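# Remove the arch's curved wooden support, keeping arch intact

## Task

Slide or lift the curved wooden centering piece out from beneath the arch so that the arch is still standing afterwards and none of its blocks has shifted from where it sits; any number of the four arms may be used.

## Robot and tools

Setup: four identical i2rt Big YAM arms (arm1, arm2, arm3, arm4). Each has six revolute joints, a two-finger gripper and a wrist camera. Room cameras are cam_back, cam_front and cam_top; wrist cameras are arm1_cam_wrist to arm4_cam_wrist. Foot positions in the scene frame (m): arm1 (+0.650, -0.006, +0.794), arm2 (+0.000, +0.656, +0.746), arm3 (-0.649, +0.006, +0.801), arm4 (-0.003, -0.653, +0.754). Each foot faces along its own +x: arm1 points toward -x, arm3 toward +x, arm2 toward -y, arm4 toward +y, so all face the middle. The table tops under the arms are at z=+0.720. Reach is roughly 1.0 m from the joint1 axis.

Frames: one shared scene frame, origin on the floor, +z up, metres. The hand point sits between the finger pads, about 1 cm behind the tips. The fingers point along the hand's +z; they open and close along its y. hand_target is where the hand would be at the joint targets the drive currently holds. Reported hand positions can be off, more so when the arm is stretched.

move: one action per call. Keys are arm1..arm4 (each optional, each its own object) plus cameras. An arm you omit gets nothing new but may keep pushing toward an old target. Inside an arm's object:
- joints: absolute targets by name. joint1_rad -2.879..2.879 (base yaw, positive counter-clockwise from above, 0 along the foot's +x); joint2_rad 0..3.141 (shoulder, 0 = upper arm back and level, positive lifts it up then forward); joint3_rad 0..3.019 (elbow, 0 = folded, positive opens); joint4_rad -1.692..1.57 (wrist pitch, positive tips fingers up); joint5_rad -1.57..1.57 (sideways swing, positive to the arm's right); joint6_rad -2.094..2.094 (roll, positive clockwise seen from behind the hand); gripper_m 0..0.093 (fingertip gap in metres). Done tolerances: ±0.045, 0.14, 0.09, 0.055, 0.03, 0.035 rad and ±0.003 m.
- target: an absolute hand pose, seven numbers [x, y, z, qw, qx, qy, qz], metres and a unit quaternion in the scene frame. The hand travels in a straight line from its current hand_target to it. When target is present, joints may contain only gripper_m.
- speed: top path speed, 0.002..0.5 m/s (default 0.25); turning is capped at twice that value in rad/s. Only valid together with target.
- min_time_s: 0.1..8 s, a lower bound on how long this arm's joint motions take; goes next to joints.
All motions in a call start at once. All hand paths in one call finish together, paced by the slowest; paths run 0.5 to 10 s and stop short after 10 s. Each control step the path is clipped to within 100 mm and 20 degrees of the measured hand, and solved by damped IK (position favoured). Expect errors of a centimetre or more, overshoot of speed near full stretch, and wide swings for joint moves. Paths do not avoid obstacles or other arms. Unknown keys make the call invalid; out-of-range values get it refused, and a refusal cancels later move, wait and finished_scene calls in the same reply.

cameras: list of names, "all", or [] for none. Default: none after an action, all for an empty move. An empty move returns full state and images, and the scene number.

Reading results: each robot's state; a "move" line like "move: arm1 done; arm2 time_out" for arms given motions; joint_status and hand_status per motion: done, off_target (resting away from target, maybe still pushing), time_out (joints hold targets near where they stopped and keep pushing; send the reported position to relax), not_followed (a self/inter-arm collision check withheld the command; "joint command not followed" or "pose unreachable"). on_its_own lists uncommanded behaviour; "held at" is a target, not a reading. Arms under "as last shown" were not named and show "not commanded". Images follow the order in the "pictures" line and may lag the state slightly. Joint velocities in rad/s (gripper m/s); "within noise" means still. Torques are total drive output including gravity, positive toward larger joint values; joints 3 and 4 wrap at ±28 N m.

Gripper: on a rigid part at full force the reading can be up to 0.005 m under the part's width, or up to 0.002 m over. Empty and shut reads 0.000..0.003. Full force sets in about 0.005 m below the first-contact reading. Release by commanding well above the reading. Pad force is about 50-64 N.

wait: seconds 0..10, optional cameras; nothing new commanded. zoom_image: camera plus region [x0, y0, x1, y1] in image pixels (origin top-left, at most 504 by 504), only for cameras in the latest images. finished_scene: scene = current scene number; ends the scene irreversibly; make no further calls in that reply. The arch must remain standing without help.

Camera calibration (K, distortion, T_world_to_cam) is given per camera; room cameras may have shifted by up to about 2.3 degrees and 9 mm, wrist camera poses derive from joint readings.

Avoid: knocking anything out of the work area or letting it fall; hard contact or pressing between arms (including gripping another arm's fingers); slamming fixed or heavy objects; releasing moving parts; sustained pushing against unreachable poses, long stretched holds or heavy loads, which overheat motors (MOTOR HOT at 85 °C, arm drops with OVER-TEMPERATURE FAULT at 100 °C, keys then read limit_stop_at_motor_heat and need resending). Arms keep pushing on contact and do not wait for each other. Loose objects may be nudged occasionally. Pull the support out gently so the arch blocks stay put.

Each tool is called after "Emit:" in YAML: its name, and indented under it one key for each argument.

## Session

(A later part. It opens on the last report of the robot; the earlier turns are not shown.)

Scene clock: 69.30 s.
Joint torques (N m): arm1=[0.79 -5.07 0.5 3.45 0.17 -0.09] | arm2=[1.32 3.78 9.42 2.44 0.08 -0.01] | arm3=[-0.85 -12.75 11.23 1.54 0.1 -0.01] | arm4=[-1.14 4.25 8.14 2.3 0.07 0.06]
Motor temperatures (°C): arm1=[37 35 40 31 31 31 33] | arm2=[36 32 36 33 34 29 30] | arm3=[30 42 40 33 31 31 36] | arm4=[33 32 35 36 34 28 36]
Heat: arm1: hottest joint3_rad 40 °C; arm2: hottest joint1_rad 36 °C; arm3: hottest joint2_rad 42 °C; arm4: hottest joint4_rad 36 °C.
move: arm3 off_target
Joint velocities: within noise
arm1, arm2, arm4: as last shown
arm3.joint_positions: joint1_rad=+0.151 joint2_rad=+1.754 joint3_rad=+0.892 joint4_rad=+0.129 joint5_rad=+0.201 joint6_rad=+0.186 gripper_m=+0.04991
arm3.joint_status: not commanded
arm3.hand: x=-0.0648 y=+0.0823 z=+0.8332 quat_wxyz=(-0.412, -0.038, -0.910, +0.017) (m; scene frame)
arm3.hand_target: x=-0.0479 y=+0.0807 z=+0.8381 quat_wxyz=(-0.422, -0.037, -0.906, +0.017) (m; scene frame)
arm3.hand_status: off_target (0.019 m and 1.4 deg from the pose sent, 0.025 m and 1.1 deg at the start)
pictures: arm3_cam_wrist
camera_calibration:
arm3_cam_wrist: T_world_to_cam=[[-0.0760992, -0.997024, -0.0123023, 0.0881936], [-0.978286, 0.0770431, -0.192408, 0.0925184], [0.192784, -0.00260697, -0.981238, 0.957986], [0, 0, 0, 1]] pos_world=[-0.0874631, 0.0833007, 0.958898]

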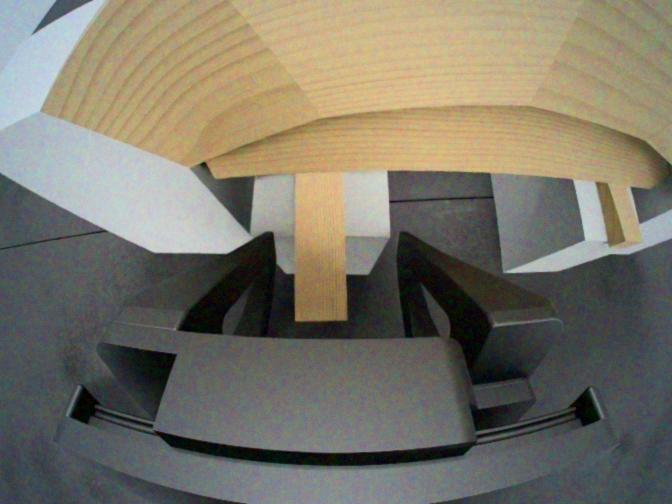

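Emit:
move:
  arm3: {"target":[-0.047,0.0905,0.838,0.4222,0.0372,0.9055,-0.0173],"speed":0.08,"joints":{"gripper_m":0.03}}
  cameras: ["arm3_cam_wrist"]

Scene clock: 70.43 s.
Joint torques (N m): arm1=[0.85 -5.01 0.49 3.49 0.17 -0.09] | arm2=[1.2 3.66 9.5 2.47 0.11 -0.02] | arm3=[0.5 -12.86 11.66 1.26 0.39 0.11] | arm4=[-0.56 4.48 8.4 2.28 0.06 0.09]
Motor temperatures (°C): arm1=[37 35 40 31 31 31 33] | arm2=[36 32 36 33 34 29 30] | arm3=[30 42 41 33 31 31 36] | arm4=[33 32 35 36 34 28 36]
Heat: arm1: hottest joint3_rad 40 °C; arm2: hottest joint1_rad 36 °C; arm3: hottest joint2_rad 42 °C; arm4: hottest joint4_rad 36 °C.
move: arm3 off_target
Joint velocities: within noise
arm1: as last shown
arm2.joint_positions: joint1_rad=-0.491 joint2_rad=+0.571 joint3_rad=+1.396 joint4_rad=-1.145 joint5_rad=+0.158 joint6_rad=+0.378 gripper_m=+0.09396
arm2.joint_status: not commanded
arm2.hand: x=-0.1424 y=+0.4717 z=+1.3418 quat_wxyz=(-0.330, -0.780, -0.216, +0.486) (m; scene frame)
arm2.hand_target: x=-0.1404 y=+0.4751 z=+1.3501 quat_wxyz=(-0.336, -0.774, -0.213, +0.492) (m; scene frame)
arm2.hand_status: not commanded
arm3.joint_positions: joint1_rad=+0.151 joint2_rad=+1.757 joint3_rad=+0.892 joint4_rad=+0.129 joint5_rad=+0.209 joint6_rad=+0.186 gripper_m=+0.03009
arm3.joint_status: all done
arm3.hand: x=-0.0651 y=+0.0810 z=+0.8316 quat_wxyz=(-0.411, -0.039, -0.911, +0.021) (m; scene frame)
arm3.hand_target: x=-0.0481 y=+0.0903 z=+0.8383 quat_wxyz=(-0.422, -0.037, -0.906, +0.017) (m; scene frame)
arm3.hand_status: off_target (0.021 m and 1.5 deg from the pose sent, 0.020 m and 1.3 deg at the start)
arm4.joint_positions: joint1_rad=-0.377 joint2_rad=+0.615 joint3_rad=+1.493 joint4_rad=-1.274 joint5_rad=+0.157 joint6_rad=-0.616 gripper_m=+0.09396
arm4.joint_status: not commanded
arm4.hand: x=+0.0978 y=-0.4603 z=+1.3602 quat_wxyz=(-0.554, +0.623, -0.545, -0.090) (m; scene frame)
arm4.hand_target: x=+0.0963 y=-0.4637 z=+1.3683 quat_wxyz=(-0.562, +0.618, -0.542, -0.093) (m; scene frame)
arm4.hand_status: not commanded
pictures: arm3_cam_wrist
camera_calibration:
arm3_cam_wrist: T_world_to_cam=[[-0.0811381, -0.996687, -0.0056967, 0.0810863], [-0.978281, 0.080731, -0.190915, 0.0904386], [0.190743, -0.00991753, -0.98159, 0.957401], [0, 0, 0, 1]] pos_world=[-0.0875635, 0.0830115, 0.957503]

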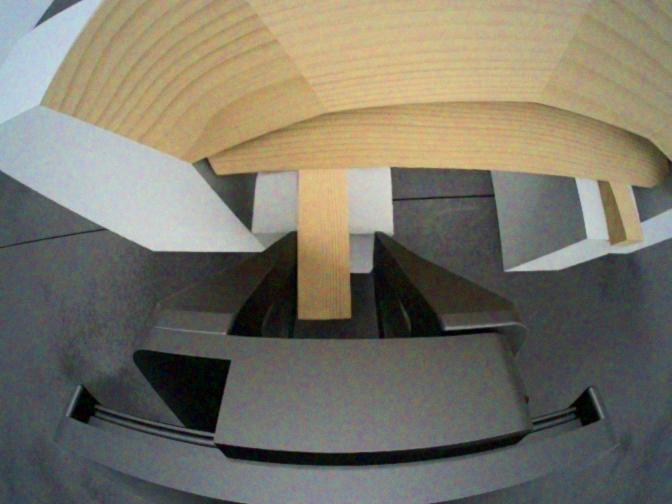

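Emit:
move:
  arm3: {"joints":{"gripper_m":0.012}}
  cameras: ["arm3_cam_wrist"]

Scene clock: 72.67 s.
Joint torques (N m): arm1=[0.85 -5.07 0.54 3.45 0.18 -0.09] | arm2=[1.2 3.78 9.46 2.5 0.11 -0.01] | arm3=[0.44 -12.86 11.69 1.32 0.39 0.11] | arm4=[-1.03 4.84 8.25 2.25 0.04 0.06]
Motor temperatures (°C): arm1=[37 35 40 31 31 31 33] | arm2=[36 32 36 33 34 29 30] | arm3=[30 42 41 32 31 31 36] | arm4=[33 32 36 36 34 28 36]
Heat: arm1: hottest joint3_rad 40 °C; arm2: hottest joint1_rad 36 °C; arm3: hottest joint2_rad 42 °C; arm4: hottest joint3_rad 36 °C.
move: arm3 off_target
Joint velocities: within noise
arm1, arm2, arm4: as last shown
arm3.joint_positions: joint1_rad=+0.154 joint2_rad=+1.757 joint3_rad=+0.892 joint4_rad=+0.129 joint5_rad=+0.209 joint6_rad=+0.186 gripper_m=+0.01770
arm3.joint_status: gripper_m off_target (ended at +0.01773, target +0.01200)
arm3.hand: x=-0.0653 y=+0.0828 z=+0.8316 quat_wxyz=(-0.411, -0.037, -0.911, +0.021) (m; scene frame)
arm3.hand_target: x=-0.0481 y=+0.0904 z=+0.8383 quat_wxyz=(-0.422, -0.037, -0.906, +0.017) (m; scene frame)
arm3.hand_status: not commanded
pictures: arm3_cam_wrist
camera_calibration:
arm3_cam_wrist: T_world_to_cam=[[-0.0780814, -0.996931, -0.00563762, 0.0830008], [-0.978518, 0.0777191, -0.190949, 0.0903563], [0.190801, -0.00939304, -0.981584, 0.957312], [0, 0, 0, 1]] pos_world=[-0.08776, 0.0847157, 0.957403]

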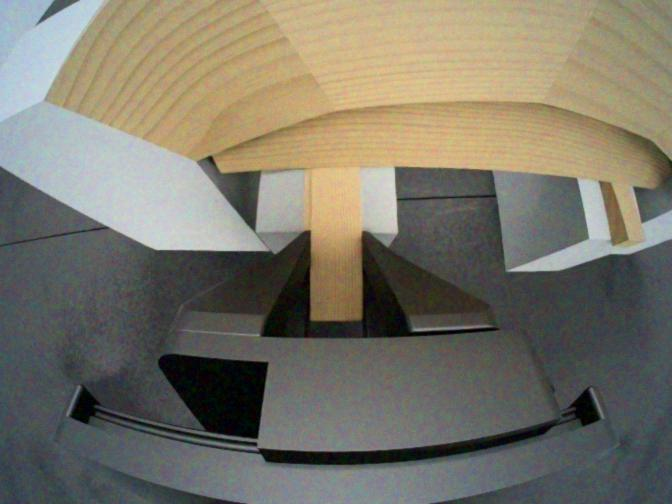

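Emit:
move:
  arm3: {"target":[-0.11,0.0935,0.839,0.4222,0.0372,0.9055,-0.0173],"speed":0.05}
  cameras: ["arm3_cam_wrist"]

Emit:
move:
  arm3: {"target":[-0.19,0.1,0.843,0.4222,0.0372,0.9055,-0.0173],"speed":0.08}
  cameras: ["arm3_cam_wrist","cam_back","cam_front"]

Scene clock: 74.63 s.
Joint torques (N m): arm1=[0.91 -5.13 0.5 3.49 0.18 -0.09] | arm2=[1.14 3.72 9.52 2.45 0.1 -0.01] | arm3=[0.44 -15.15 7.01 1.92 0.42 0.19] | arm4=[-0.91 4.6 8.16 2.41 0.06 0.08]
Motor temperatures (°C): arm1=[37 35 39 31 31 31 33] | arm2=[36 32 36 33 34 29 30] | arm3=[30 42 41 32 31 31 36] | arm4=[33 32 36 36 34 28 36]
Heat: arm1: hottest joint3_rad 39 °C; arm2: hottest joint1_rad 36 °C; arm3: hottest joint2_rad 42 °C; arm4: hottest joint3_rad 36 °C.
move: arm3 off_target
Joint velocities: within noise
arm1, arm2, arm4: as last shown
arm3.joint_positions: joint1_rad=+0.188 joint2_rad=+1.684 joint3_rad=+0.765 joint4_rad=+0.165 joint5_rad=+0.236 joint6_rad=+0.202 gripper_m=+0.01770
arm3.joint_status: not commanded
arm3.hand: x=-0.1126 y=+0.0876 z=+0.8254 quat_wxyz=(-0.405, -0.034, -0.913, +0.025) (m; scene frame)
arm3.hand_target: x=-0.1100 y=+0.0934 z=+0.8389 quat_wxyz=(-0.422, -0.037, -0.906, +0.017) (m; scene frame)
arm3.hand_status: off_target (0.015 m and 2.3 deg from the pose sent, 0.047 m and 1.5 deg at the start)
pictures: arm3_cam_wrist
camera_calibration:
arm3_cam_wrist: T_world_to_cam=[[-0.0751449, -0.997163, 0.00442885, 0.0760479], [-0.981085, 0.0731373, -0.179231, 0.032999], [0.178399, -0.0178134, -0.983797, 0.961396], [0, 0, 0, 1]] pos_world=[-0.133422, 0.0905444, 0.951397]

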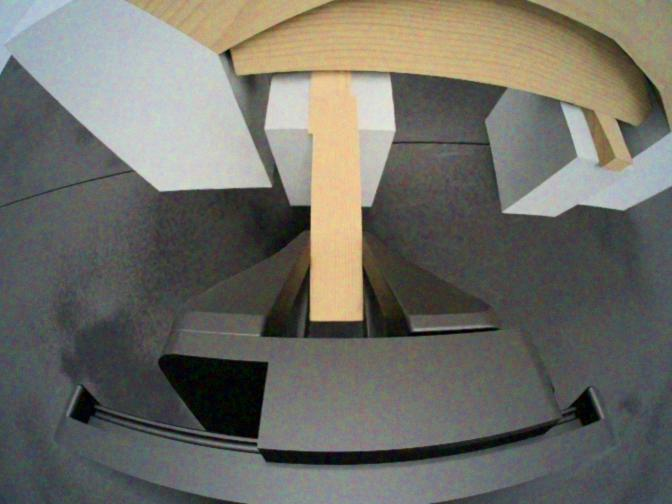

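Scene clock: 76.27 s.
Joint torques (N m): arm1=[0.85 -5.07 0.47 3.44 0.18 -0.09] | arm2=[1.08 3.84 9.48 2.45 0.11 -0.02] | arm3=[0.62 -11.69 6.82 1.83 0.43 0.18] | arm4=[-1.14 4.37 8.25 2.32 0.05 0.08]
Motor temperatures (°C): arm1=[37 35 39 31 31 31 33] | arm2=[36 32 36 33 34 29 29] | arm3=[30 42 41 32 31 31 36] | arm4=[33 32 36 36 34 28 36]
Heat: arm1: hottest joint3_rad 39 °C; arm2: hottest joint1_rad 36 °C; arm3: hottest joint2_rad 42 °C; arm4: hottest joint3_rad 36 °C.
move: arm3 off_target
Joint velocities: within noise
arm1, arm2, arm4: as last shown
arm3.joint_positions: joint1_rad=+0.262 joint2_rad=+1.511 joint3_rad=+0.560 joint4_rad=+0.188 joint5_rad=+0.291 joint6_rad=+0.253 gripper_m=+0.01770
arm3.joint_status: not commanded
arm3.hand: x=-0.1921 y=+0.0948 z=+0.8321 quat_wxyz=(-0.407, -0.034, -0.912, +0.025) (m; scene frame)
arm3.hand_target: x=-0.1900 y=+0.1000 z=+0.8428 quat_wxyz=(-0.422, -0.037, -0.906, +0.017) (m; scene frame)
arm3.hand_status: off_target (0.012 m and 2.2 deg from the pose sent, 0.080 m and 2.3 deg at the start)
pictures: arm3_cam_wrist, cam_back, cam_front
camera_calibration:
arm3_cam_wrist: T_world_to_cam=[[-0.0751261, -0.997157, 0.00588679, 0.0760958], [-0.9804, 0.0727828, -0.183081, -0.0409751], [0.182132, -0.0195256, -0.98308, 0.98268], [0, 0, 0, 1]] pos_world=[-0.213433, 0.0980491, 0.958104]

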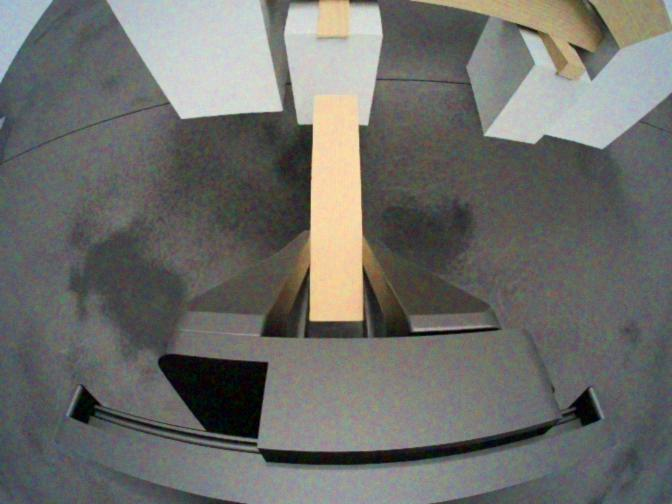

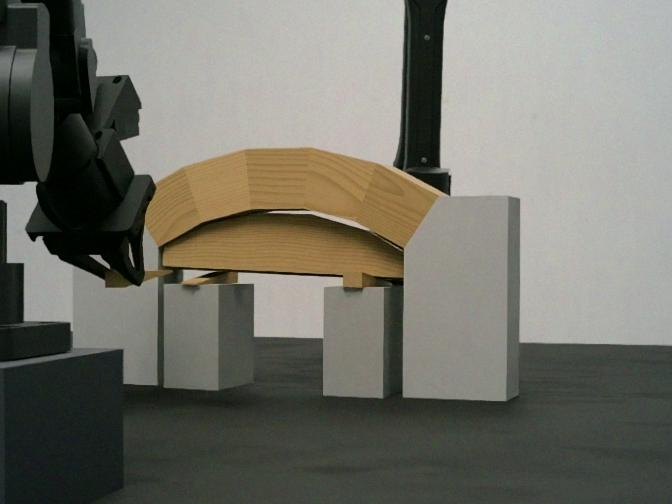

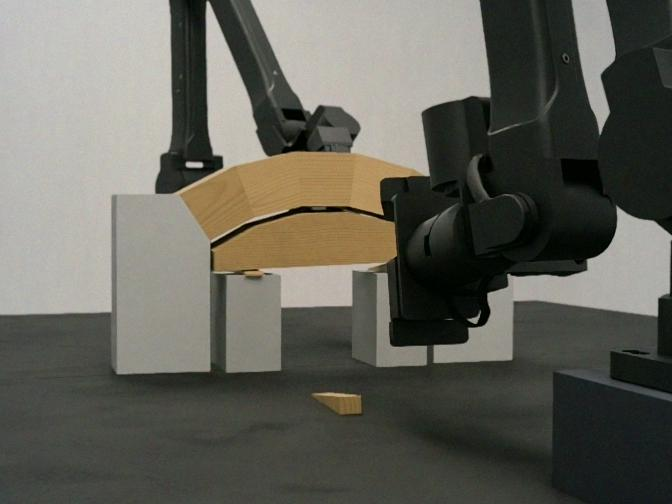

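Emit:
move:
  arm3: {"target":[-0.23,0.103,0.79,0.4222,0.0372,0.9055,-0.0173],"speed":0.12}

Emit:
move:
  arm3: {"target":[-0.23,0.103,0.755,0.4222,0.0372,0.9055,-0.0173],"speed":0.06}
  cameras: ["arm3_cam_wrist","cam_back"]

Scene clock: 77.87 s.
Joint torques (N m): arm1=[0.79 -5.13 0.5 3.48 0.17 -0.09] | arm2=[0.91 3.78 9.48 2.48 0.11 -0.01] | arm3=[0.44 -7.94 5.24 2.17 0.47 0.2] | arm4=[-1.32 4.25 8.27 2.21 0.05 0.09]
Motor temperatures (°C): arm1=[37 35 39 31 30 31 33] | arm2=[36 32 36 33 34 29 29] | arm3=[30 42 41 32 31 31 36] | arm4=[33 32 36 36 34 28 36]
Heat: arm1: hottest joint3_rad 39 °C; arm2: hottest joint1_rad 36 °C; arm3: hottest joint2_rad 42 °C; arm4: hottest joint3_rad 36 °C.
move: arm3 done
Joint velocities: within noise
arm1, arm2, arm4: as last shown
arm3.joint_positions: joint1_rad=+0.312 joint2_rad=+1.591 joint3_rad=+0.432 joint4_rad=+0.415 joint5_rad=+0.329 joint6_rad=+0.289 gripper_m=+0.01770
arm3.joint_status: not commanded
arm3.hand: x=-0.2297 y=+0.0990 z=+0.7934 quat_wxyz=(-0.420, -0.036, -0.906, +0.021) (m; scene frame)
arm3.hand_target: x=-0.2301 y=+0.1029 z=+0.7901 quat_wxyz=(-0.422, -0.037, -0.906, +0.017) (m; scene frame)
arm3.hand_status: done (0.005 m and 0.5 deg from the pose sent, 0.057 m and 2.2 deg at the start)
pictures: none

Scene clock: 79.20 s.
Joint torques (N m): arm1=[0.73 -5.13 0.51 3.47 0.17 -0.1] | arm2=[1.08 3.78 9.47 2.45 0.11 -0.01] | arm3=[0.56 -8.7 3.67 1.92 0.46 0.19] | arm4=[-1.26 4.89 8.1 2.37 0.08 0.1]
Motor temperatures (°C): arm1=[37 35 39 31 30 31 33] | arm2=[36 32 36 33 34 29 29] | arm3=[30 42 41 32 31 31 36] | arm4=[33 32 36 36 34 28 36]
Heat: arm1: hottest joint3_rad 39 °C; arm2: hottest joint1_rad 36 °C; arm3: hottest joint2_rad 42 °C; arm4: hottest joint3_rad 36 °C.
move: arm3 done
Joint velocities: within noise
arm1, arm2, arm4: as last shown
arm3.joint_positions: joint1_rad=+0.312 joint2_rad=+1.741 joint3_rad=+0.432 joint4_rad=+0.569 joint5_rad=+0.329 joint6_rad=+0.289 gripper_m=+0.01770
arm3.joint_status: not commanded
arm3.hand: x=-0.2281 y=+0.0994 z=+0.7592 quat_wxyz=(-0.421, -0.037, -0.906, +0.020) (m; scene frame)
arm3.hand_target: x=-0.2300 y=+0.1030 z=+0.7552 quat_wxyz=(-0.422, -0.037, -0.906, +0.017) (m; scene frame)
arm3.hand_status: done (0.006 m and 0.3 deg from the pose sent, 0.039 m and 0.5 deg at the start)
pictures: arm3_cam_wrist, cam_back
camera_calibration:
arm3_cam_wrist: T_world_to_cam=[[-0.0760552, -0.997078, -0.00711999, 0.0880393], [-0.973886, 0.0758144, -0.214003, -0.0652896], [0.213918, -0.00934201, -0.976807, 0.919199], [0, 0, 0, 1]] pos_world=[-0.253522, 0.101319, 0.884534]

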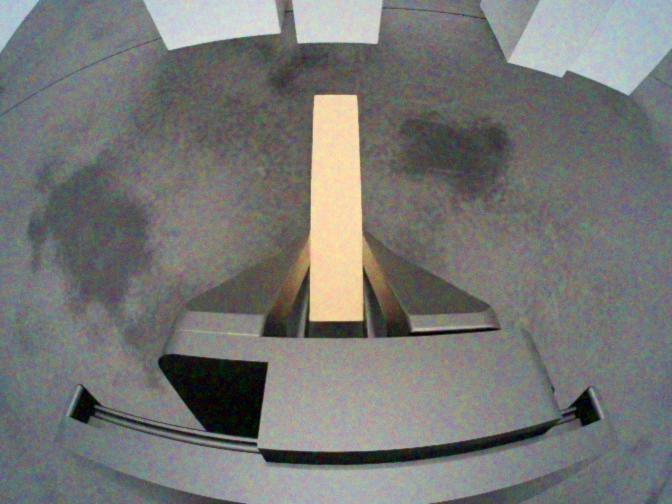

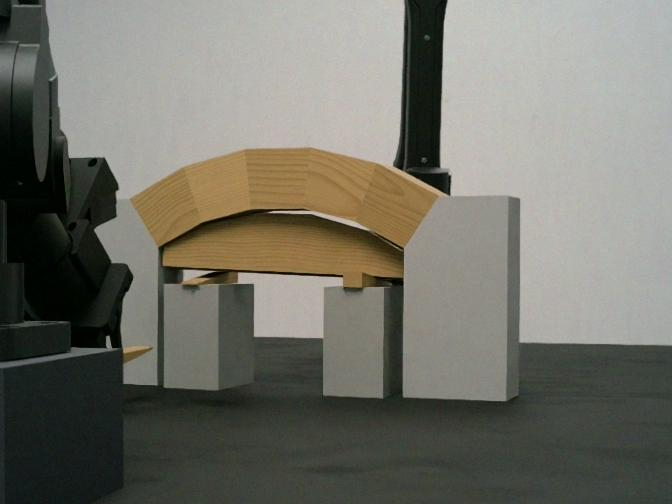

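Emit:
move:
  arm3: {"target":[-0.23,0.103,0.732,0.4222,0.0372,0.9055,-0.0173],"speed":0.05}
  cameras: ["cam_back"]

Scene clock: 80.60 s.
Joint torques (N m): arm1=[0.85 -5.01 0.51 3.47 0.17 -0.09] | arm2=[1.38 3.78 9.51 2.47 0.11 -0.02] | arm3=[0.73 -9.11 3.28 1.89 0.46 0.19] | arm4=[-0.97 4.66 8.27 2.29 0.03 0.09]
Motor temperatures (°C): arm1=[37 35 39 31 30 31 33] | arm2=[36 32 36 33 34 29 29] | arm3=[30 42 41 32 31 31 37] | arm4=[33 32 36 36 34 28 36]
Heat: arm1: hottest joint3_rad 39 °C; arm2: hottest joint1_rad 36 °C; arm3: hottest joint2_rad 42 °C; arm4: hottest joint3_rad 36 °C.
move: arm3 done
Joint velocities: within noise
arm1.joint_positions: joint1_rad=+0.292 joint2_rad=+1.875 joint3_rad=+0.152 joint4_rad=+1.562 joint5_rad=+0.374 joint6_rad=+1.623 gripper_m=+0.09189
arm1.joint_status: not commanded
arm1.hand: x=+0.2718 y=-0.0439 z=+0.8514 quat_wxyz=(+0.432, +0.508, -0.560, -0.491) (m; scene frame)
arm1.hand_target: x=+0.2698 y=-0.0501 z=+0.8506 quat_wxyz=(+0.441, +0.506, -0.558, -0.488) (m; scene frame)
arm1.hand_status: not commanded
arm2, arm4: as last shown
arm3.joint_positions: joint1_rad=+0.313 joint2_rad=+1.844 joint3_rad=+0.432 joint4_rad=+0.664 joint5_rad=+0.329 joint6_rad=+0.289 gripper_m=+0.01770
arm3.joint_status: not commanded
arm3.hand: x=-0.2312 y=+0.0983 z=+0.7346 quat_wxyz=(-0.419, -0.036, -0.907, +0.021) (m; scene frame)
arm3.hand_target: x=-0.2301 y=+0.1030 z=+0.7321 quat_wxyz=(-0.422, -0.037, -0.906, +0.017) (m; scene frame)
arm3.hand_status: done (0.006 m and 0.7 deg from the pose sent, 0.027 m and 0.4 deg at the start)
pictures: cam_back

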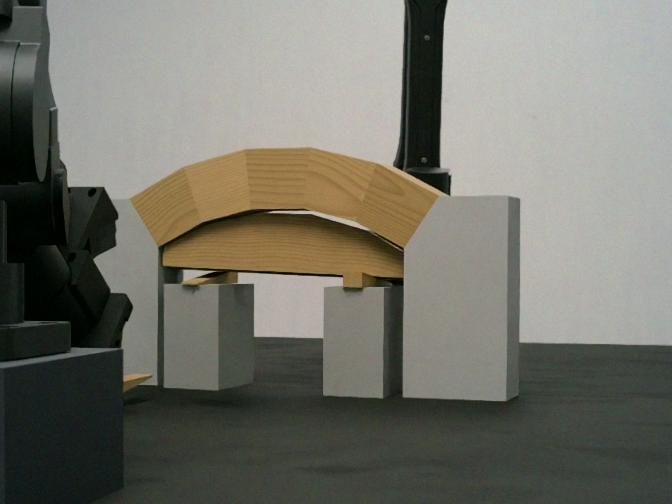

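Emit:
move:
  arm3: {"target":[-0.23,0.103,0.722,0.4222,0.0372,0.9055,-0.0173],"speed":0.03}

Emit:
move:
  arm3: {"joints":{"gripper_m":0.04}}
  cameras: ["cam_back"]

Emit:
move:
  arm3: {"target":[-0.255,0.105,0.79,0.4222,0.0372,0.9055,-0.0173],"speed":0.12}
  cameras: ["arm3_cam_wrist"]

Emit:
move:
  arm3: {"target":[-0.28,0.1,0.98,0.4222,0.0372,0.9055,-0.0173],"speed":0.25}
  cameras: ["arm1_cam_wrist","cam_front","cam_back","cam_top"]

Scene clock: 81.93 s.
Joint torques (N m): arm1=[0.85 -5.13 0.49 3.45 0.18 -0.08] | arm2=[1.26 3.84 9.55 2.48 0.11 -0.03] | arm3=[0.56 -8.12 3.36 1.78 0.36 0.2] | arm4=[-1.38 4.48 8.32 2.3 0.06 0.09]
Motor temperatures (°C): arm1=[37 35 39 31 30 31 33] | arm2=[36 32 36 33 34 29 29] | arm3=[30 42 40 32 31 31 37] | arm4=[33 32 36 36 34 28 36]
Heat: arm1: hottest joint3_rad 39 °C; arm2: hottest joint1_rad 36 °C; arm3: hottest joint2_rad 42 °C; arm4: hottest joint3_rad 36 °C.
move: arm3 done
Joint velocities: within noise
arm1, arm2, arm4: as last shown
arm3.joint_positions: joint1_rad=+0.313 joint2_rad=+1.879 joint3_rad=+0.432 joint4_rad=+0.710 joint5_rad=+0.332 joint6_rad=+0.290 gripper_m=+0.01770
arm3.joint_status: not commanded
arm3.hand: x=-0.2309 y=+0.0981 z=+0.7285 quat_wxyz=(-0.423, -0.037, -0.905, +0.021) (m; scene frame)
arm3.hand_target: x=-0.2302 y=+0.1029 z=+0.7221 quat_wxyz=(-0.422, -0.037, -0.906, +0.017) (m; scene frame)
arm3.hand_status: done (0.008 m and 0.4 deg from the pose sent, 0.014 m and 0.7 deg at the start)
pictures: none

Scene clock: 82.53 s.
Joint torques (N m): arm1=[0.85 -5.07 0.47 3.49 0.17 -0.08] | arm2=[1.2 3.66 9.5 2.47 0.11 -0.01] | arm3=[0.5 -8.88 3.33 1.68 0.34 0.19] | arm4=[-1.08 4.72 8.18 2.26 0.05 0.04]
Motor temperatures (°C): arm1=[37 35 39 31 30 31 33] | arm2=[36 32 36 33 34 29 29] | arm3=[30 42 40 32 31 31 37] | arm4=[33 32 36 36 34 28 36]
Heat: arm1: hottest joint3_rad 39 °C; arm2: hottest joint1_rad 36 °C; arm3: hottest joint2_rad 42 °C; arm4: hottest joint3_rad 36 °C.
move: arm3 done
Joint velocities: within noise
arm1: as last shown
arm2.joint_positions: joint1_rad=-0.491 joint2_rad=+0.571 joint3_rad=+1.396 joint4_rad=-1.145 joint5_rad=+0.158 joint6_rad=+0.378 gripper_m=+0.09396
arm2.joint_status: not commanded
arm2.hand: x=-0.1424 y=+0.4717 z=+1.3418 quat_wxyz=(-0.330, -0.780, -0.216, +0.486) (m; scene frame)
arm2.hand_target: x=-0.1404 y=+0.4751 z=+1.3501 quat_wxyz=(-0.336, -0.774, -0.213, +0.492) (m; scene frame)
arm2.hand_status: not commanded
arm3.joint_positions: joint1_rad=+0.314 joint2_rad=+1.883 joint3_rad=+0.432 joint4_rad=+0.711 joint5_rad=+0.332 joint6_rad=+0.290 gripper_m=+0.03987
arm3.joint_status: all done
arm3.hand: x=-0.2316 y=+0.0983 z=+0.7270 quat_wxyz=(-0.422, -0.037, -0.906, +0.021) (m; scene frame)
arm3.hand_target: x=-0.2302 y=+0.1030 z=+0.7222 quat_wxyz=(-0.422, -0.037, -0.906, +0.017) (m; scene frame)
arm3.hand_status: not commanded
arm4.joint_positions: joint1_rad=-0.377 joint2_rad=+0.615 joint3_rad=+1.493 joint4_rad=-1.274 joint5_rad=+0.157 joint6_rad=-0.616 gripper_m=+0.09396
arm4.joint_status: not commanded
arm4.hand: x=+0.0978 y=-0.4603 z=+1.3602 quat_wxyz=(-0.554, +0.623, -0.545, -0.090) (m; scene frame)
arm4.hand_target: x=+0.0963 y=-0.4637 z=+1.3683 quat_wxyz=(-0.562, +0.618, -0.542, -0.093) (m; scene frame)
arm4.hand_status: not commanded
pictures: cam_back

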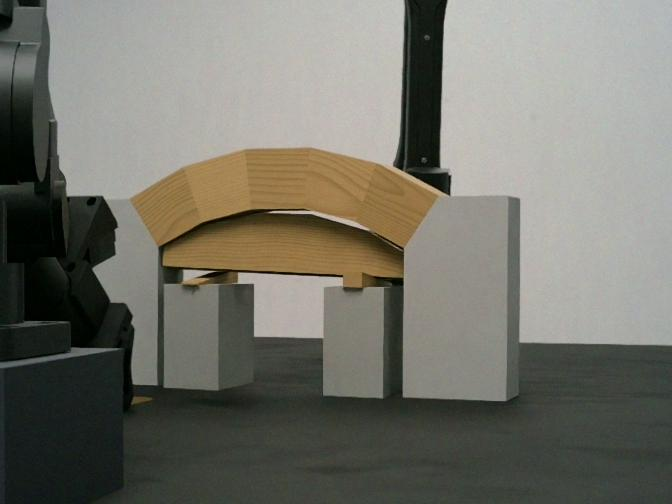

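Scene clock: 84.00 s.
Joint torques (N m): arm1=[0.73 -5.19 0.46 3.48 0.17 -0.08] | arm2=[1.08 3.72 9.52 2.48 0.1 -0.01] | arm3=[0.5 -9.99 4.51 0.62 0.47 0.19] | arm4=[-1.32 4.42 8.2 2.24 0.05 0.08]
Motor temperatures (°C): arm1=[37 35 39 31 30 31 33] | arm2=[36 32 36 33 34 29 29] | arm3=[30 42 40 32 31 31 36] | arm4=[33 32 36 36 34 28 36]
Heat: arm1: hottest joint3_rad 39 °C; arm2: hottest joint1_rad 36 °C; arm3: hottest joint2_rad 42 °C; arm4: hottest joint3_rad 36 °C.
move: arm3 done
Joint velocities: within noise
arm1, arm2, arm4: as last shown
arm3.joint_positions: joint1_rad=+0.350 joint2_rad=+1.585 joint3_rad=+0.375 joint4_rad=+0.458 joint5_rad=+0.357 joint6_rad=+0.315 gripper_m=+0.03994
arm3.joint_status: not commanded
arm3.hand: x=-0.2529 y=+0.1017 z=+0.7863 quat_wxyz=(-0.421, -0.036, -0.906, +0.021) (m; scene frame)
arm3.hand_target: x=-0.2549 y=+0.1049 z=+0.7899 quat_wxyz=(-0.422, -0.037, -0.905, +0.017) (m; scene frame)
arm3.hand_status: done (0.005 m and 0.5 deg from the pose sent, 0.068 m and 0.4 deg at the start)
pictures: arm3_cam_wrist
camera_calibration:
arm3_cam_wrist: T_world_to_cam=[[-0.075677, -0.997119, -0.0052405, 0.0872551], [-0.974313, 0.075062, -0.212321, -0.085228], [0.212102, -0.0109619, -0.977186, 0.950865], [0, 0, 0, 1]] pos_world=[-0.278116, 0.103824, 0.911534]

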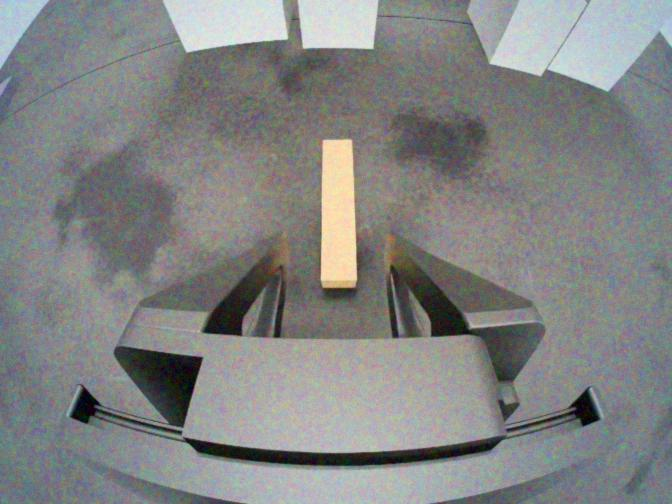

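Scene clock: 85.77 s.
Joint torques (N m): arm1=[0.79 -5.13 0.51 3.51 0.17 -0.08] | arm2=[1.08 3.66 9.5 2.51 0.1 -0.02] | arm3=[0.67 -4.19 15.36 0.72 0.49 0.19] | arm4=[-1.08 4.19 8.01 2.33 0.06 0.11]
Motor temperatures (°C): arm1=[37 35 39 31 30 31 33] | arm2=[36 32 36 33 34 29 29] | arm3=[30 42 41 32 31 31 36] | arm4=[33 32 36 36 34 28 36]
Heat: arm1: hottest joint3_rad 39 °C; arm2: hottest joint1_rad 36 °C; arm3: hottest joint2_rad 42 °C; arm4: hottest joint3_rad 36 °C.
move: arm3 off_target
Joint velocities: within noise
arm1, arm2, arm4: as last shown
arm3.joint_positions: joint1_rad=+0.368 joint2_rad=+0.904 joint3_rad=+0.511 joint4_rad=-0.408 joint5_rad=+0.369 joint6_rad=+0.328 gripper_m=+0.03994
arm3.joint_status: not commanded
arm3.hand: x=-0.2938 y=+0.0904 z=+0.9521 quat_wxyz=(-0.402, -0.032, -0.914, +0.029) (m; scene frame)
arm3.hand_target: x=-0.2812 y=+0.0995 z=+0.9801 quat_wxyz=(-0.422, -0.037, -0.905, +0.017) (m; scene frame)
arm3.hand_status: off_target (0.033 m and 2.9 deg from the pose sent, 0.196 m and 0.5 deg at the start)
pictures: arm1_cam_wrist, cam_back, cam_front, cam_top
camera_calibration:
arm1_cam_wrist: T_world_to_cam=[[0.158657, -0.00261361, -0.98733, 0.79631], [0.480563, -0.873346, 0.0795347, -0.233508], [-0.862489, -0.487093, -0.137306, 0.45764], [0, 0, 0, 1]] pos_world=[0.380585, 0.021061, 0.86763]

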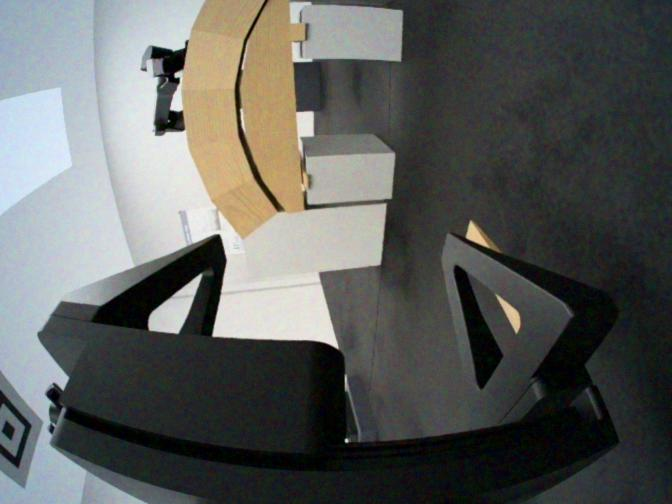

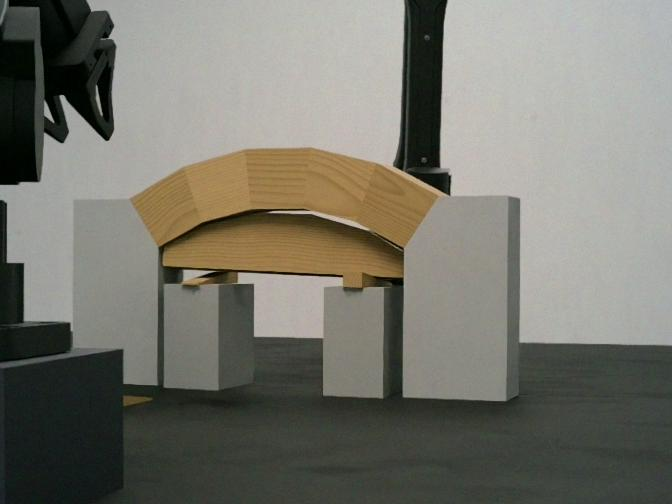

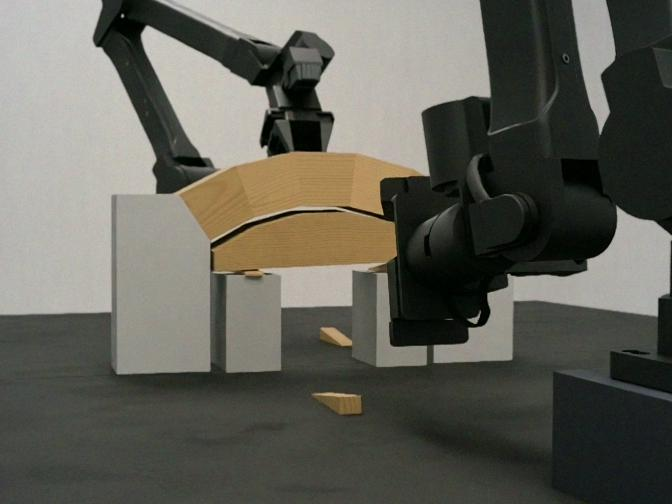

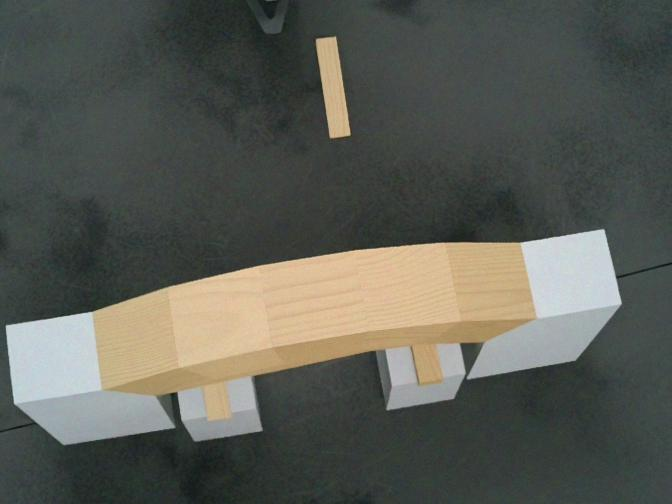

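Emit:
zoom_image:
  camera: "cam_front"
  region: [190, 140, 410, 300]

Emit:
zoom_image:
  camera: "cam_back"
  region: [120, 140, 460, 300]

Emit:
zoom_image:
  camera: "arm1_cam_wrist"
  region: [170, 0, 420, 250]

Scaled by 2.291 from the camera's 672x504 image, which has a finer 960x720 frame.

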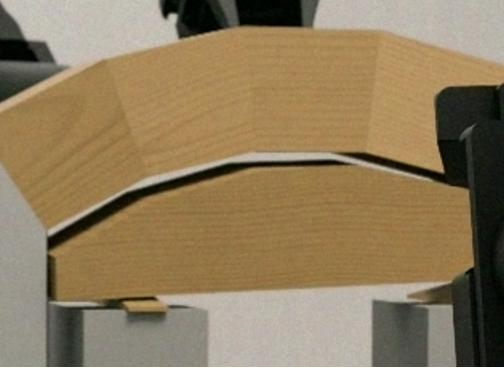

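Scaled by 1.482 from the camera's 672x504 image, which has a finer 960x720 frame.

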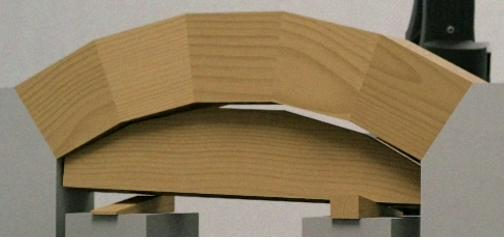

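Scaled by 2.016 from the camera's 672x504 image, which has a finer 960x720 frame.

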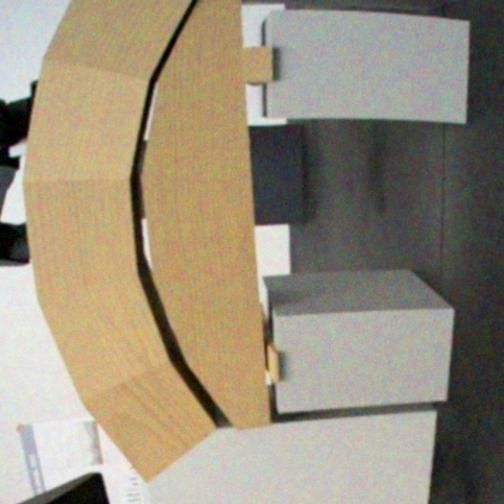

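Emit:
move:
  arm3: {"target":[-0.14,0.005,0.862,0.7065,0.029,0.7065,-0.029],"speed":0.15,"joints":{"gripper_m":0.075}}
  cameras: ["arm3_cam_wrist","cam_back"]

Scene clock: 90.53 s.
Joint torques (N m): arm1=[0.85 -5.25 0.47 3.43 0.17 -0.08] | arm2=[1.03 3.72 9.52 2.44 0.11 -0.02] | arm3=[-0.56 -10.23 3.67 2.25 0.02 -0.04] | arm4=[-0.73 4.48 8.35 2.33 0.03 0.08]
Motor temperatures (°C): arm1=[37 35 38 31 30 31 33] | arm2=[36 32 37 33 34 29 29] | arm3=[30 42 41 32 31 31 36] | arm4=[33 32 36 36 34 28 36]
Heat: arm1: hottest joint3_rad 38 °C; arm2: hottest joint3_rad 37 °C; arm3: hottest joint2_rad 42 °C; arm4: hottest joint3_rad 36 °C.
move: arm3 done
Joint velocities: within noise
arm1, arm2, arm4: as last shown
arm3.joint_positions: joint1_rad=+0.011 joint2_rad=+1.987 joint3_rad=+0.465 joint4_rad=+1.510 joint5_rad=+0.125 joint6_rad=+0.017 gripper_m=+0.07491
arm3.joint_status: all done
arm3.hand: x=-0.1457 y=+0.0089 z=+0.8618 quat_wxyz=(-0.700, -0.030, -0.713, +0.024) (m; scene frame)
arm3.hand_target: x=-0.1402 y=+0.0049 z=+0.8620 quat_wxyz=(-0.706, -0.029, -0.707, +0.029) (m; scene frame)
arm3.hand_status: done (0.007 m and 1.3 deg from the pose sent, 0.198 m and 42.5 deg at the start)
pictures: arm3_cam_wrist, cam_back
camera_calibration:
arm3_cam_wrist: T_world_to_cam=[[-0.0620969, -0.997982, -0.0132458, 0.0121451], [-0.622773, 0.0491144, -0.78086, 0.583642], [0.779935, -0.0402398, -0.624566, 0.780017], [0, 0, 0, 1]] pos_world=[-0.244132, 0.0148431, 0.943075]

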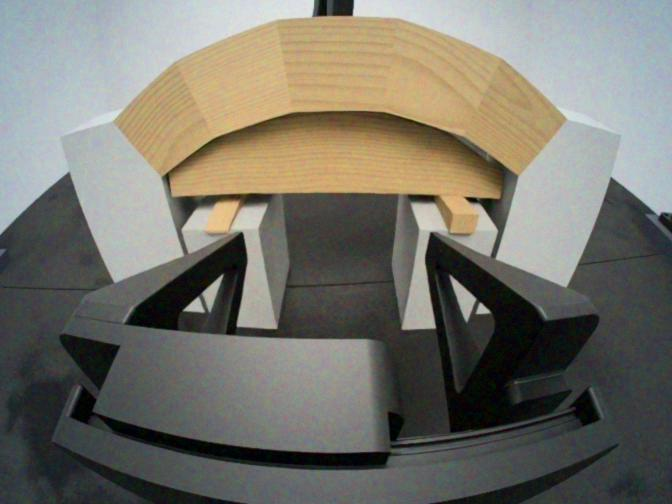

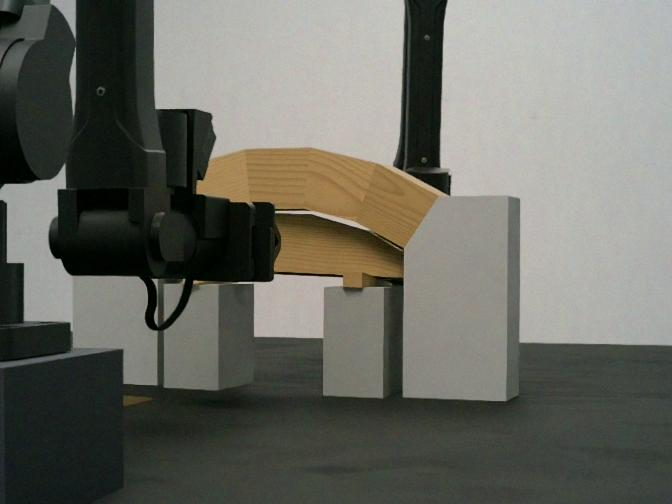

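Emit:
move:
  arm3: {"target":[-0.06,-0.002,0.858,0.7065,0.029,0.7065,-0.029],"speed":0.08}
  cameras: ["arm3_cam_wrist"]

Scene clock: 92.30 s.
Joint torques (N m): arm1=[0.67 -5.13 0.49 3.43 0.18 -0.09] | arm2=[1.08 3.6 9.54 2.43 0.09 -0.02] | arm3=[-1.14 -12.34 6 0.96 -0.02 -0.03] | arm4=[-0.91 4.42 8.38 2.32 0.05 0.07]
Motor temperatures (°C): arm1=[37 35 38 31 30 31 33] | arm2=[36 32 37 33 34 29 29] | arm3=[30 42 41 32 30 31 36] | arm4=[33 32 36 36 34 28 35]
Heat: arm1: hottest joint3_rad 38 °C; arm2: hottest joint3_rad 37 °C; arm3: hottest joint2_rad 42 °C; arm4: hottest joint3_rad 36 °C.
move: arm3 off_target
Joint velocities: within noise
arm1, arm2, arm4: as last shown
arm3.joint_positions: joint1_rad=-0.013 joint2_rad=+2.037 joint3_rad=+0.677 joint4_rad=+1.374 joint5_rad=+0.101 joint6_rad=+0.017 gripper_m=+0.07491
arm3.joint_status: not commanded
arm3.hand: x=-0.0685 y=+0.0032 z=+0.8649 quat_wxyz=(-0.709, -0.030, -0.704, +0.023) (m; scene frame)
arm3.hand_target: x=-0.0605 y=-0.0021 z=+0.8581 quat_wxyz=(-0.706, -0.029, -0.707, +0.029) (m; scene frame)
arm3.hand_status: off_target (0.012 m and 0.9 deg from the pose sent, 0.087 m and 1.3 deg at the start)
pictures: arm3_cam_wrist
camera_calibration:
arm3_cam_wrist: T_world_to_cam=[[-0.0610638, -0.998008, -0.015857, 0.0135574], [-0.601835, 0.0494883, -0.797086, 0.649875], [0.796283, -0.0391298, -0.603658, 0.704593], [0, 0, 0, 1]] pos_world=[-0.16911, 0.00893974, 0.943554]

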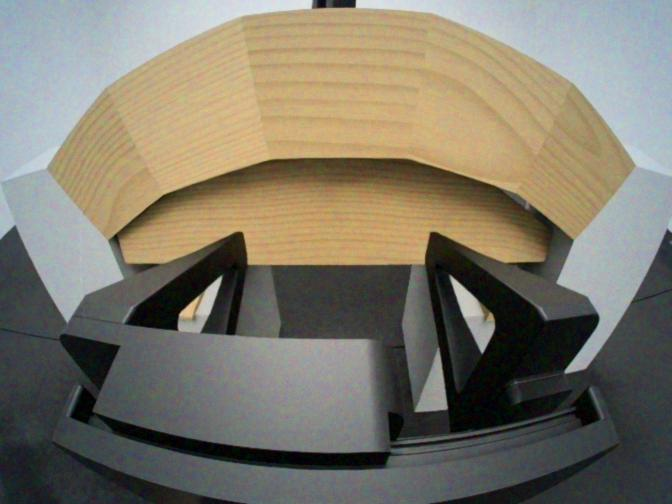

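Emit:
move:
  arm3: {"target":[-0.02,-0.0053,0.856,0.7065,0.029,0.7065,-0.029],"speed":0.05}
  cameras: ["arm3_cam_wrist","cam_front","arm1_cam_wrist"]

Scene clock: 93.87 s.
Joint torques (N m): arm1=[0.73 -5.25 0.46 3.47 0.18 -0.09] | arm2=[1.2 3.96 9.54 2.45 0.1 -0.01] | arm3=[-1.2 -13.39 7.41 0.84 0.01 -0.03] | arm4=[-0.73 4.78 8.29 2.26 0.05 0.06]
Motor temperatures (°C): arm1=[37 35 38 31 30 31 33] | arm2=[36 32 37 33 34 29 29] | arm3=[30 42 41 32 30 31 36] | arm4=[33 32 36 36 34 28 35]
Heat: arm1: hottest joint3_rad 38 °C; arm2: hottest joint3_rad 37 °C; arm3: hottest joint2_rad 42 °C; arm4: hottest joint3_rad 36 °C.
move: arm3 off_target
Joint velocities: within noise
arm1, arm2, arm4: as last shown
arm3.joint_positions: joint1_rad=-0.021 joint2_rad=+2.071 joint3_rad=+0.783 joint4_rad=+1.300 joint5_rad=+0.092 joint6_rad=+0.017 gripper_m=+0.07491
arm3.joint_status: not commanded
arm3.hand: x=-0.0315 y=+0.0008 z=+0.8628 quat_wxyz=(-0.708, -0.030, -0.705, +0.022) (m; scene frame)
arm3.hand_target: x=-0.0208 y=-0.0054 z=+0.8562 quat_wxyz=(-0.706, -0.029, -0.707, +0.029) (m; scene frame)
arm3.hand_status: off_target (0.015 m and 0.8 deg from the pose sent, 0.050 m and 0.9 deg at the start)
pictures: arm1_cam_wrist, arm3_cam_wrist, cam_front
camera_calibration:
arm1_cam_wrist: T_world_to_cam=[[0.158657, -0.00261361, -0.98733, 0.79631], [0.480563, -0.873346, 0.0795347, -0.233508], [-0.862489, -0.487093, -0.137306, 0.45764], [0, 0, 0, 1]] pos_world=[0.380585, 0.021061, 0.86763]
arm3_cam_wrist: T_world_to_cam=[[-0.0599837, -0.998078, -0.0155352, 0.0131498], [-0.603693, 0.0486671, -0.79573, 0.669423], [0.794957, -0.0383524, -0.605452, 0.675151], [0, 0, 0, 1]] pos_world=[-0.131802, 0.00643938, 0.941656]

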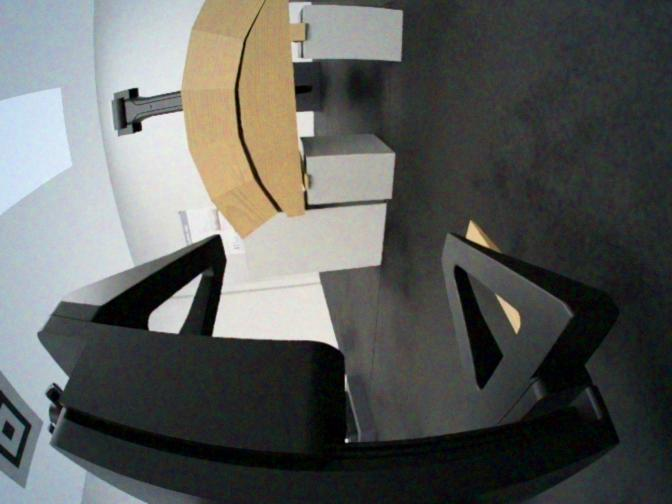

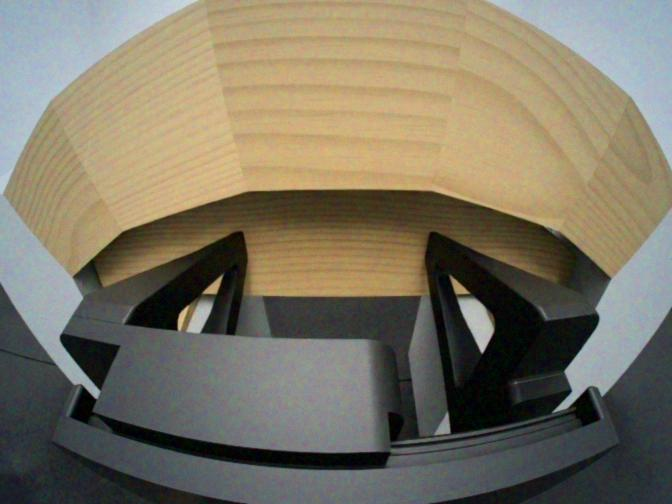

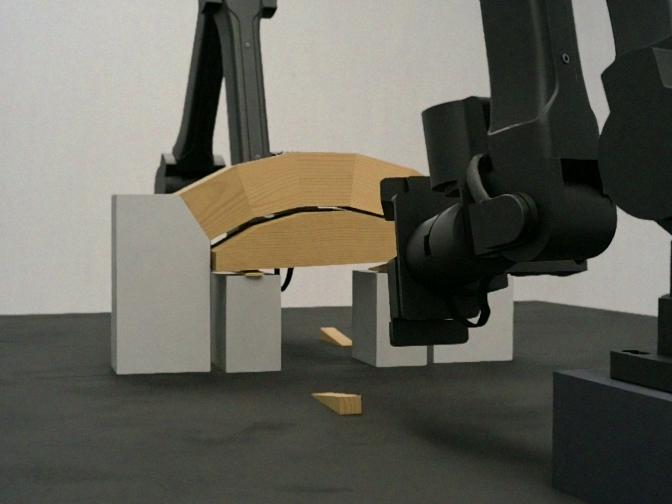

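Emit:
move:
  arm3: {"target":[0.01,-0.0077,0.856,0.7065,0.029,0.7065,-0.029],"speed":0.04}
  cameras: ["arm3_cam_wrist","arm1_cam_wrist"]

Scene clock: 95.27 s.
Joint torques (N m): arm1=[0.85 -5.13 0.49 3.44 0.18 -0.08] | arm2=[1.08 3.72 9.47 2.48 0.11 -0.03] | arm3=[-1.2 -14.33 8.68 0.84 0.04 -0.04] | arm4=[-1.2 4.78 8.27 2.25 0.02 0.11]
Motor temperatures (°C): arm1=[37 35 38 31 30 31 33] | arm2=[36 32 37 33 34 29 29] | arm3=[30 42 41 32 30 31 36] | arm4=[33 32 36 36 34 28 35]
Heat: arm1: hottest joint3_rad 38 °C; arm2: hottest joint3_rad 37 °C; arm3: hottest joint2_rad 42 °C; arm4: hottest joint3_rad 36 °C.
move: arm3 off_target
Joint velocities: within noise
arm1.joint_positions: joint1_rad=+0.292 joint2_rad=+1.875 joint3_rad=+0.152 joint4_rad=+1.562 joint5_rad=+0.374 joint6_rad=+1.623 gripper_m=+0.09189
arm1.joint_status: not commanded
arm1.hand: x=+0.2718 y=-0.0439 z=+0.8514 quat_wxyz=(+0.432, +0.508, -0.560, -0.491) (m; scene frame)
arm1.hand_target: x=+0.2698 y=-0.0501 z=+0.8506 quat_wxyz=(+0.441, +0.506, -0.558, -0.488) (m; scene frame)
arm1.hand_status: not commanded
arm2, arm4: as last shown
arm3.joint_positions: joint1_rad=-0.026 joint2_rad=+2.099 joint3_rad=+0.862 joint4_rad=+1.240 joint5_rad=+0.086 joint6_rad=+0.017 gripper_m=+0.07491
arm3.joint_status: not commanded
arm3.hand: x=-0.0045 y=-0.0009 z=+0.8594 quat_wxyz=(-0.705, -0.029, -0.708, +0.022) (m; scene frame)
arm3.hand_target: x=+0.0090 y=-0.0078 z=+0.8561 quat_wxyz=(-0.706, -0.029, -0.707, +0.029) (m; scene frame)
arm3.hand_status: off_target (0.016 m and 0.8 deg from the pose sent, 0.043 m and 0.8 deg at the start)
pictures: arm1_cam_wrist, arm3_cam_wrist
camera_calibration:
arm1_cam_wrist: T_world_to_cam=[[0.158657, -0.00261361, -0.98733, 0.79631], [0.480563, -0.873346, 0.0795347, -0.233508], [-0.862489, -0.487093, -0.137306, 0.45764], [0, 0, 0, 1]] pos_world=[0.380585, 0.021061, 0.86763]
arm3_cam_wrist: T_world_to_cam=[[-0.0591205, -0.998146, -0.0144962, 0.012087], [-0.610723, 0.0476525, -0.790409, 0.67848], [0.789634, -0.0378762, -0.612407, 0.657586], [0, 0, 0, 1]] pos_world=[-0.104175, 0.00464012, 0.939163]

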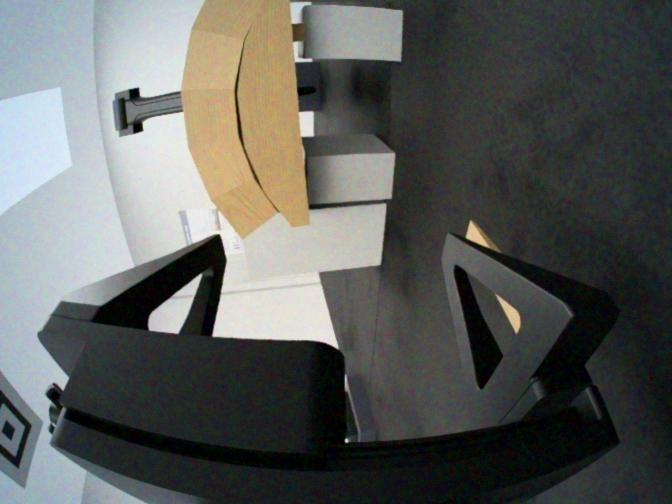

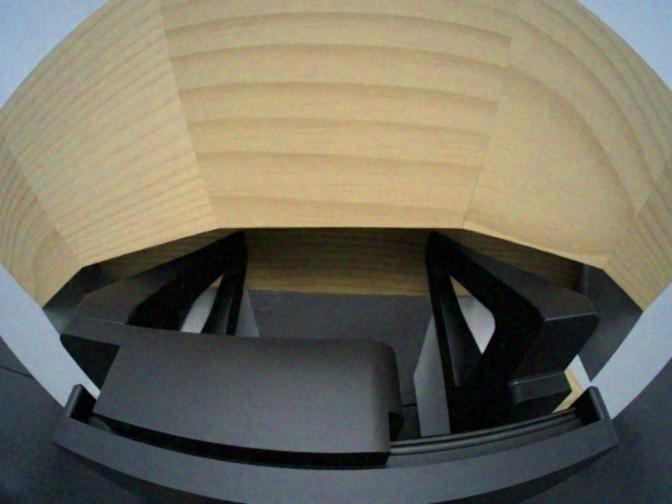

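Emit:
move:
  arm3: {"target":[0.018,-0.0084,0.853,0.7065,0.029,0.7065,-0.029],"speed":0.04}
  cameras: ["cam_top","cam_front"]

Scene clock: 96.60 s.
Joint torques (N m): arm1=[0.67 -5.13 0.5 3.44 0.18 -0.09] | arm2=[1.38 3.78 9.5 2.45 0.11 -0.01] | arm3=[-1.08 -14.68 7.86 0.98 0.01 -0.02] | arm4=[-0.79 4.66 8.27 2.39 0.07 0.11]
Motor temperatures (°C): arm1=[37 35 38 31 30 31 33] | arm2=[36 32 37 33 34 29 29] | arm3=[30 42 41 32 30 31 36] | arm4=[33 32 36 36 34 28 35]
Heat: arm1: hottest joint3_rad 38 °C; arm2: hottest joint3_rad 37 °C; arm3: hottest joint2_rad 42 °C; arm4: hottest joint3_rad 36 °C.
move: arm3 off_target
Joint velocities: within noise
arm1, arm2, arm4: as last shown
arm3.joint_positions: joint1_rad=-0.028 joint2_rad=+2.117 joint3_rad=+0.900 joint4_rad=+1.226 joint5_rad=+0.085 joint6_rad=+0.016 gripper_m=+0.07491
arm3.joint_status: not commanded
arm3.hand: x=+0.0077 y=-0.0018 z=+0.8588 quat_wxyz=(-0.708, -0.029, -0.706, +0.023) (m; scene frame)
arm3.hand_target: x=+0.0173 y=-0.0084 z=+0.8529 quat_wxyz=(-0.706, -0.029, -0.707, +0.029) (m; scene frame)
arm3.hand_status: off_target (0.014 m and 0.8 deg from the pose sent, 0.024 m and 0.8 deg at the start)
pictures: cam_front, cam_top

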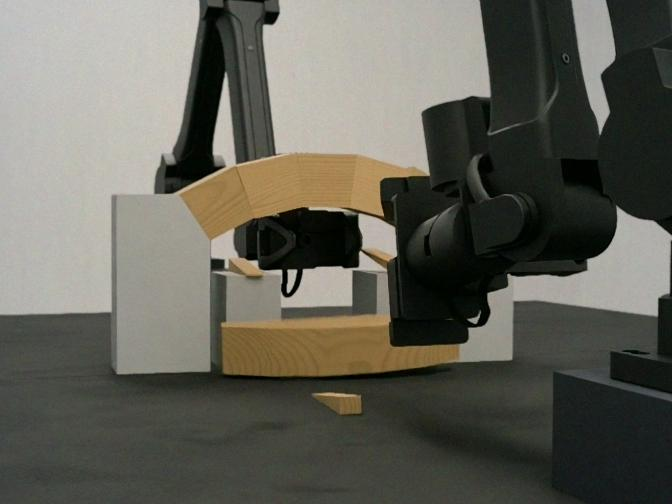

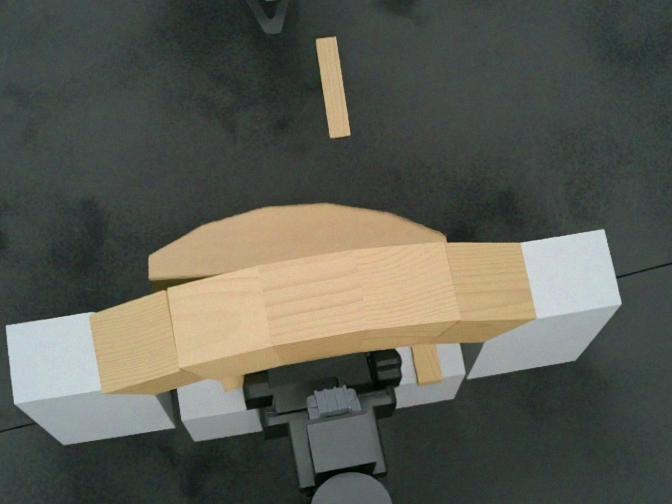

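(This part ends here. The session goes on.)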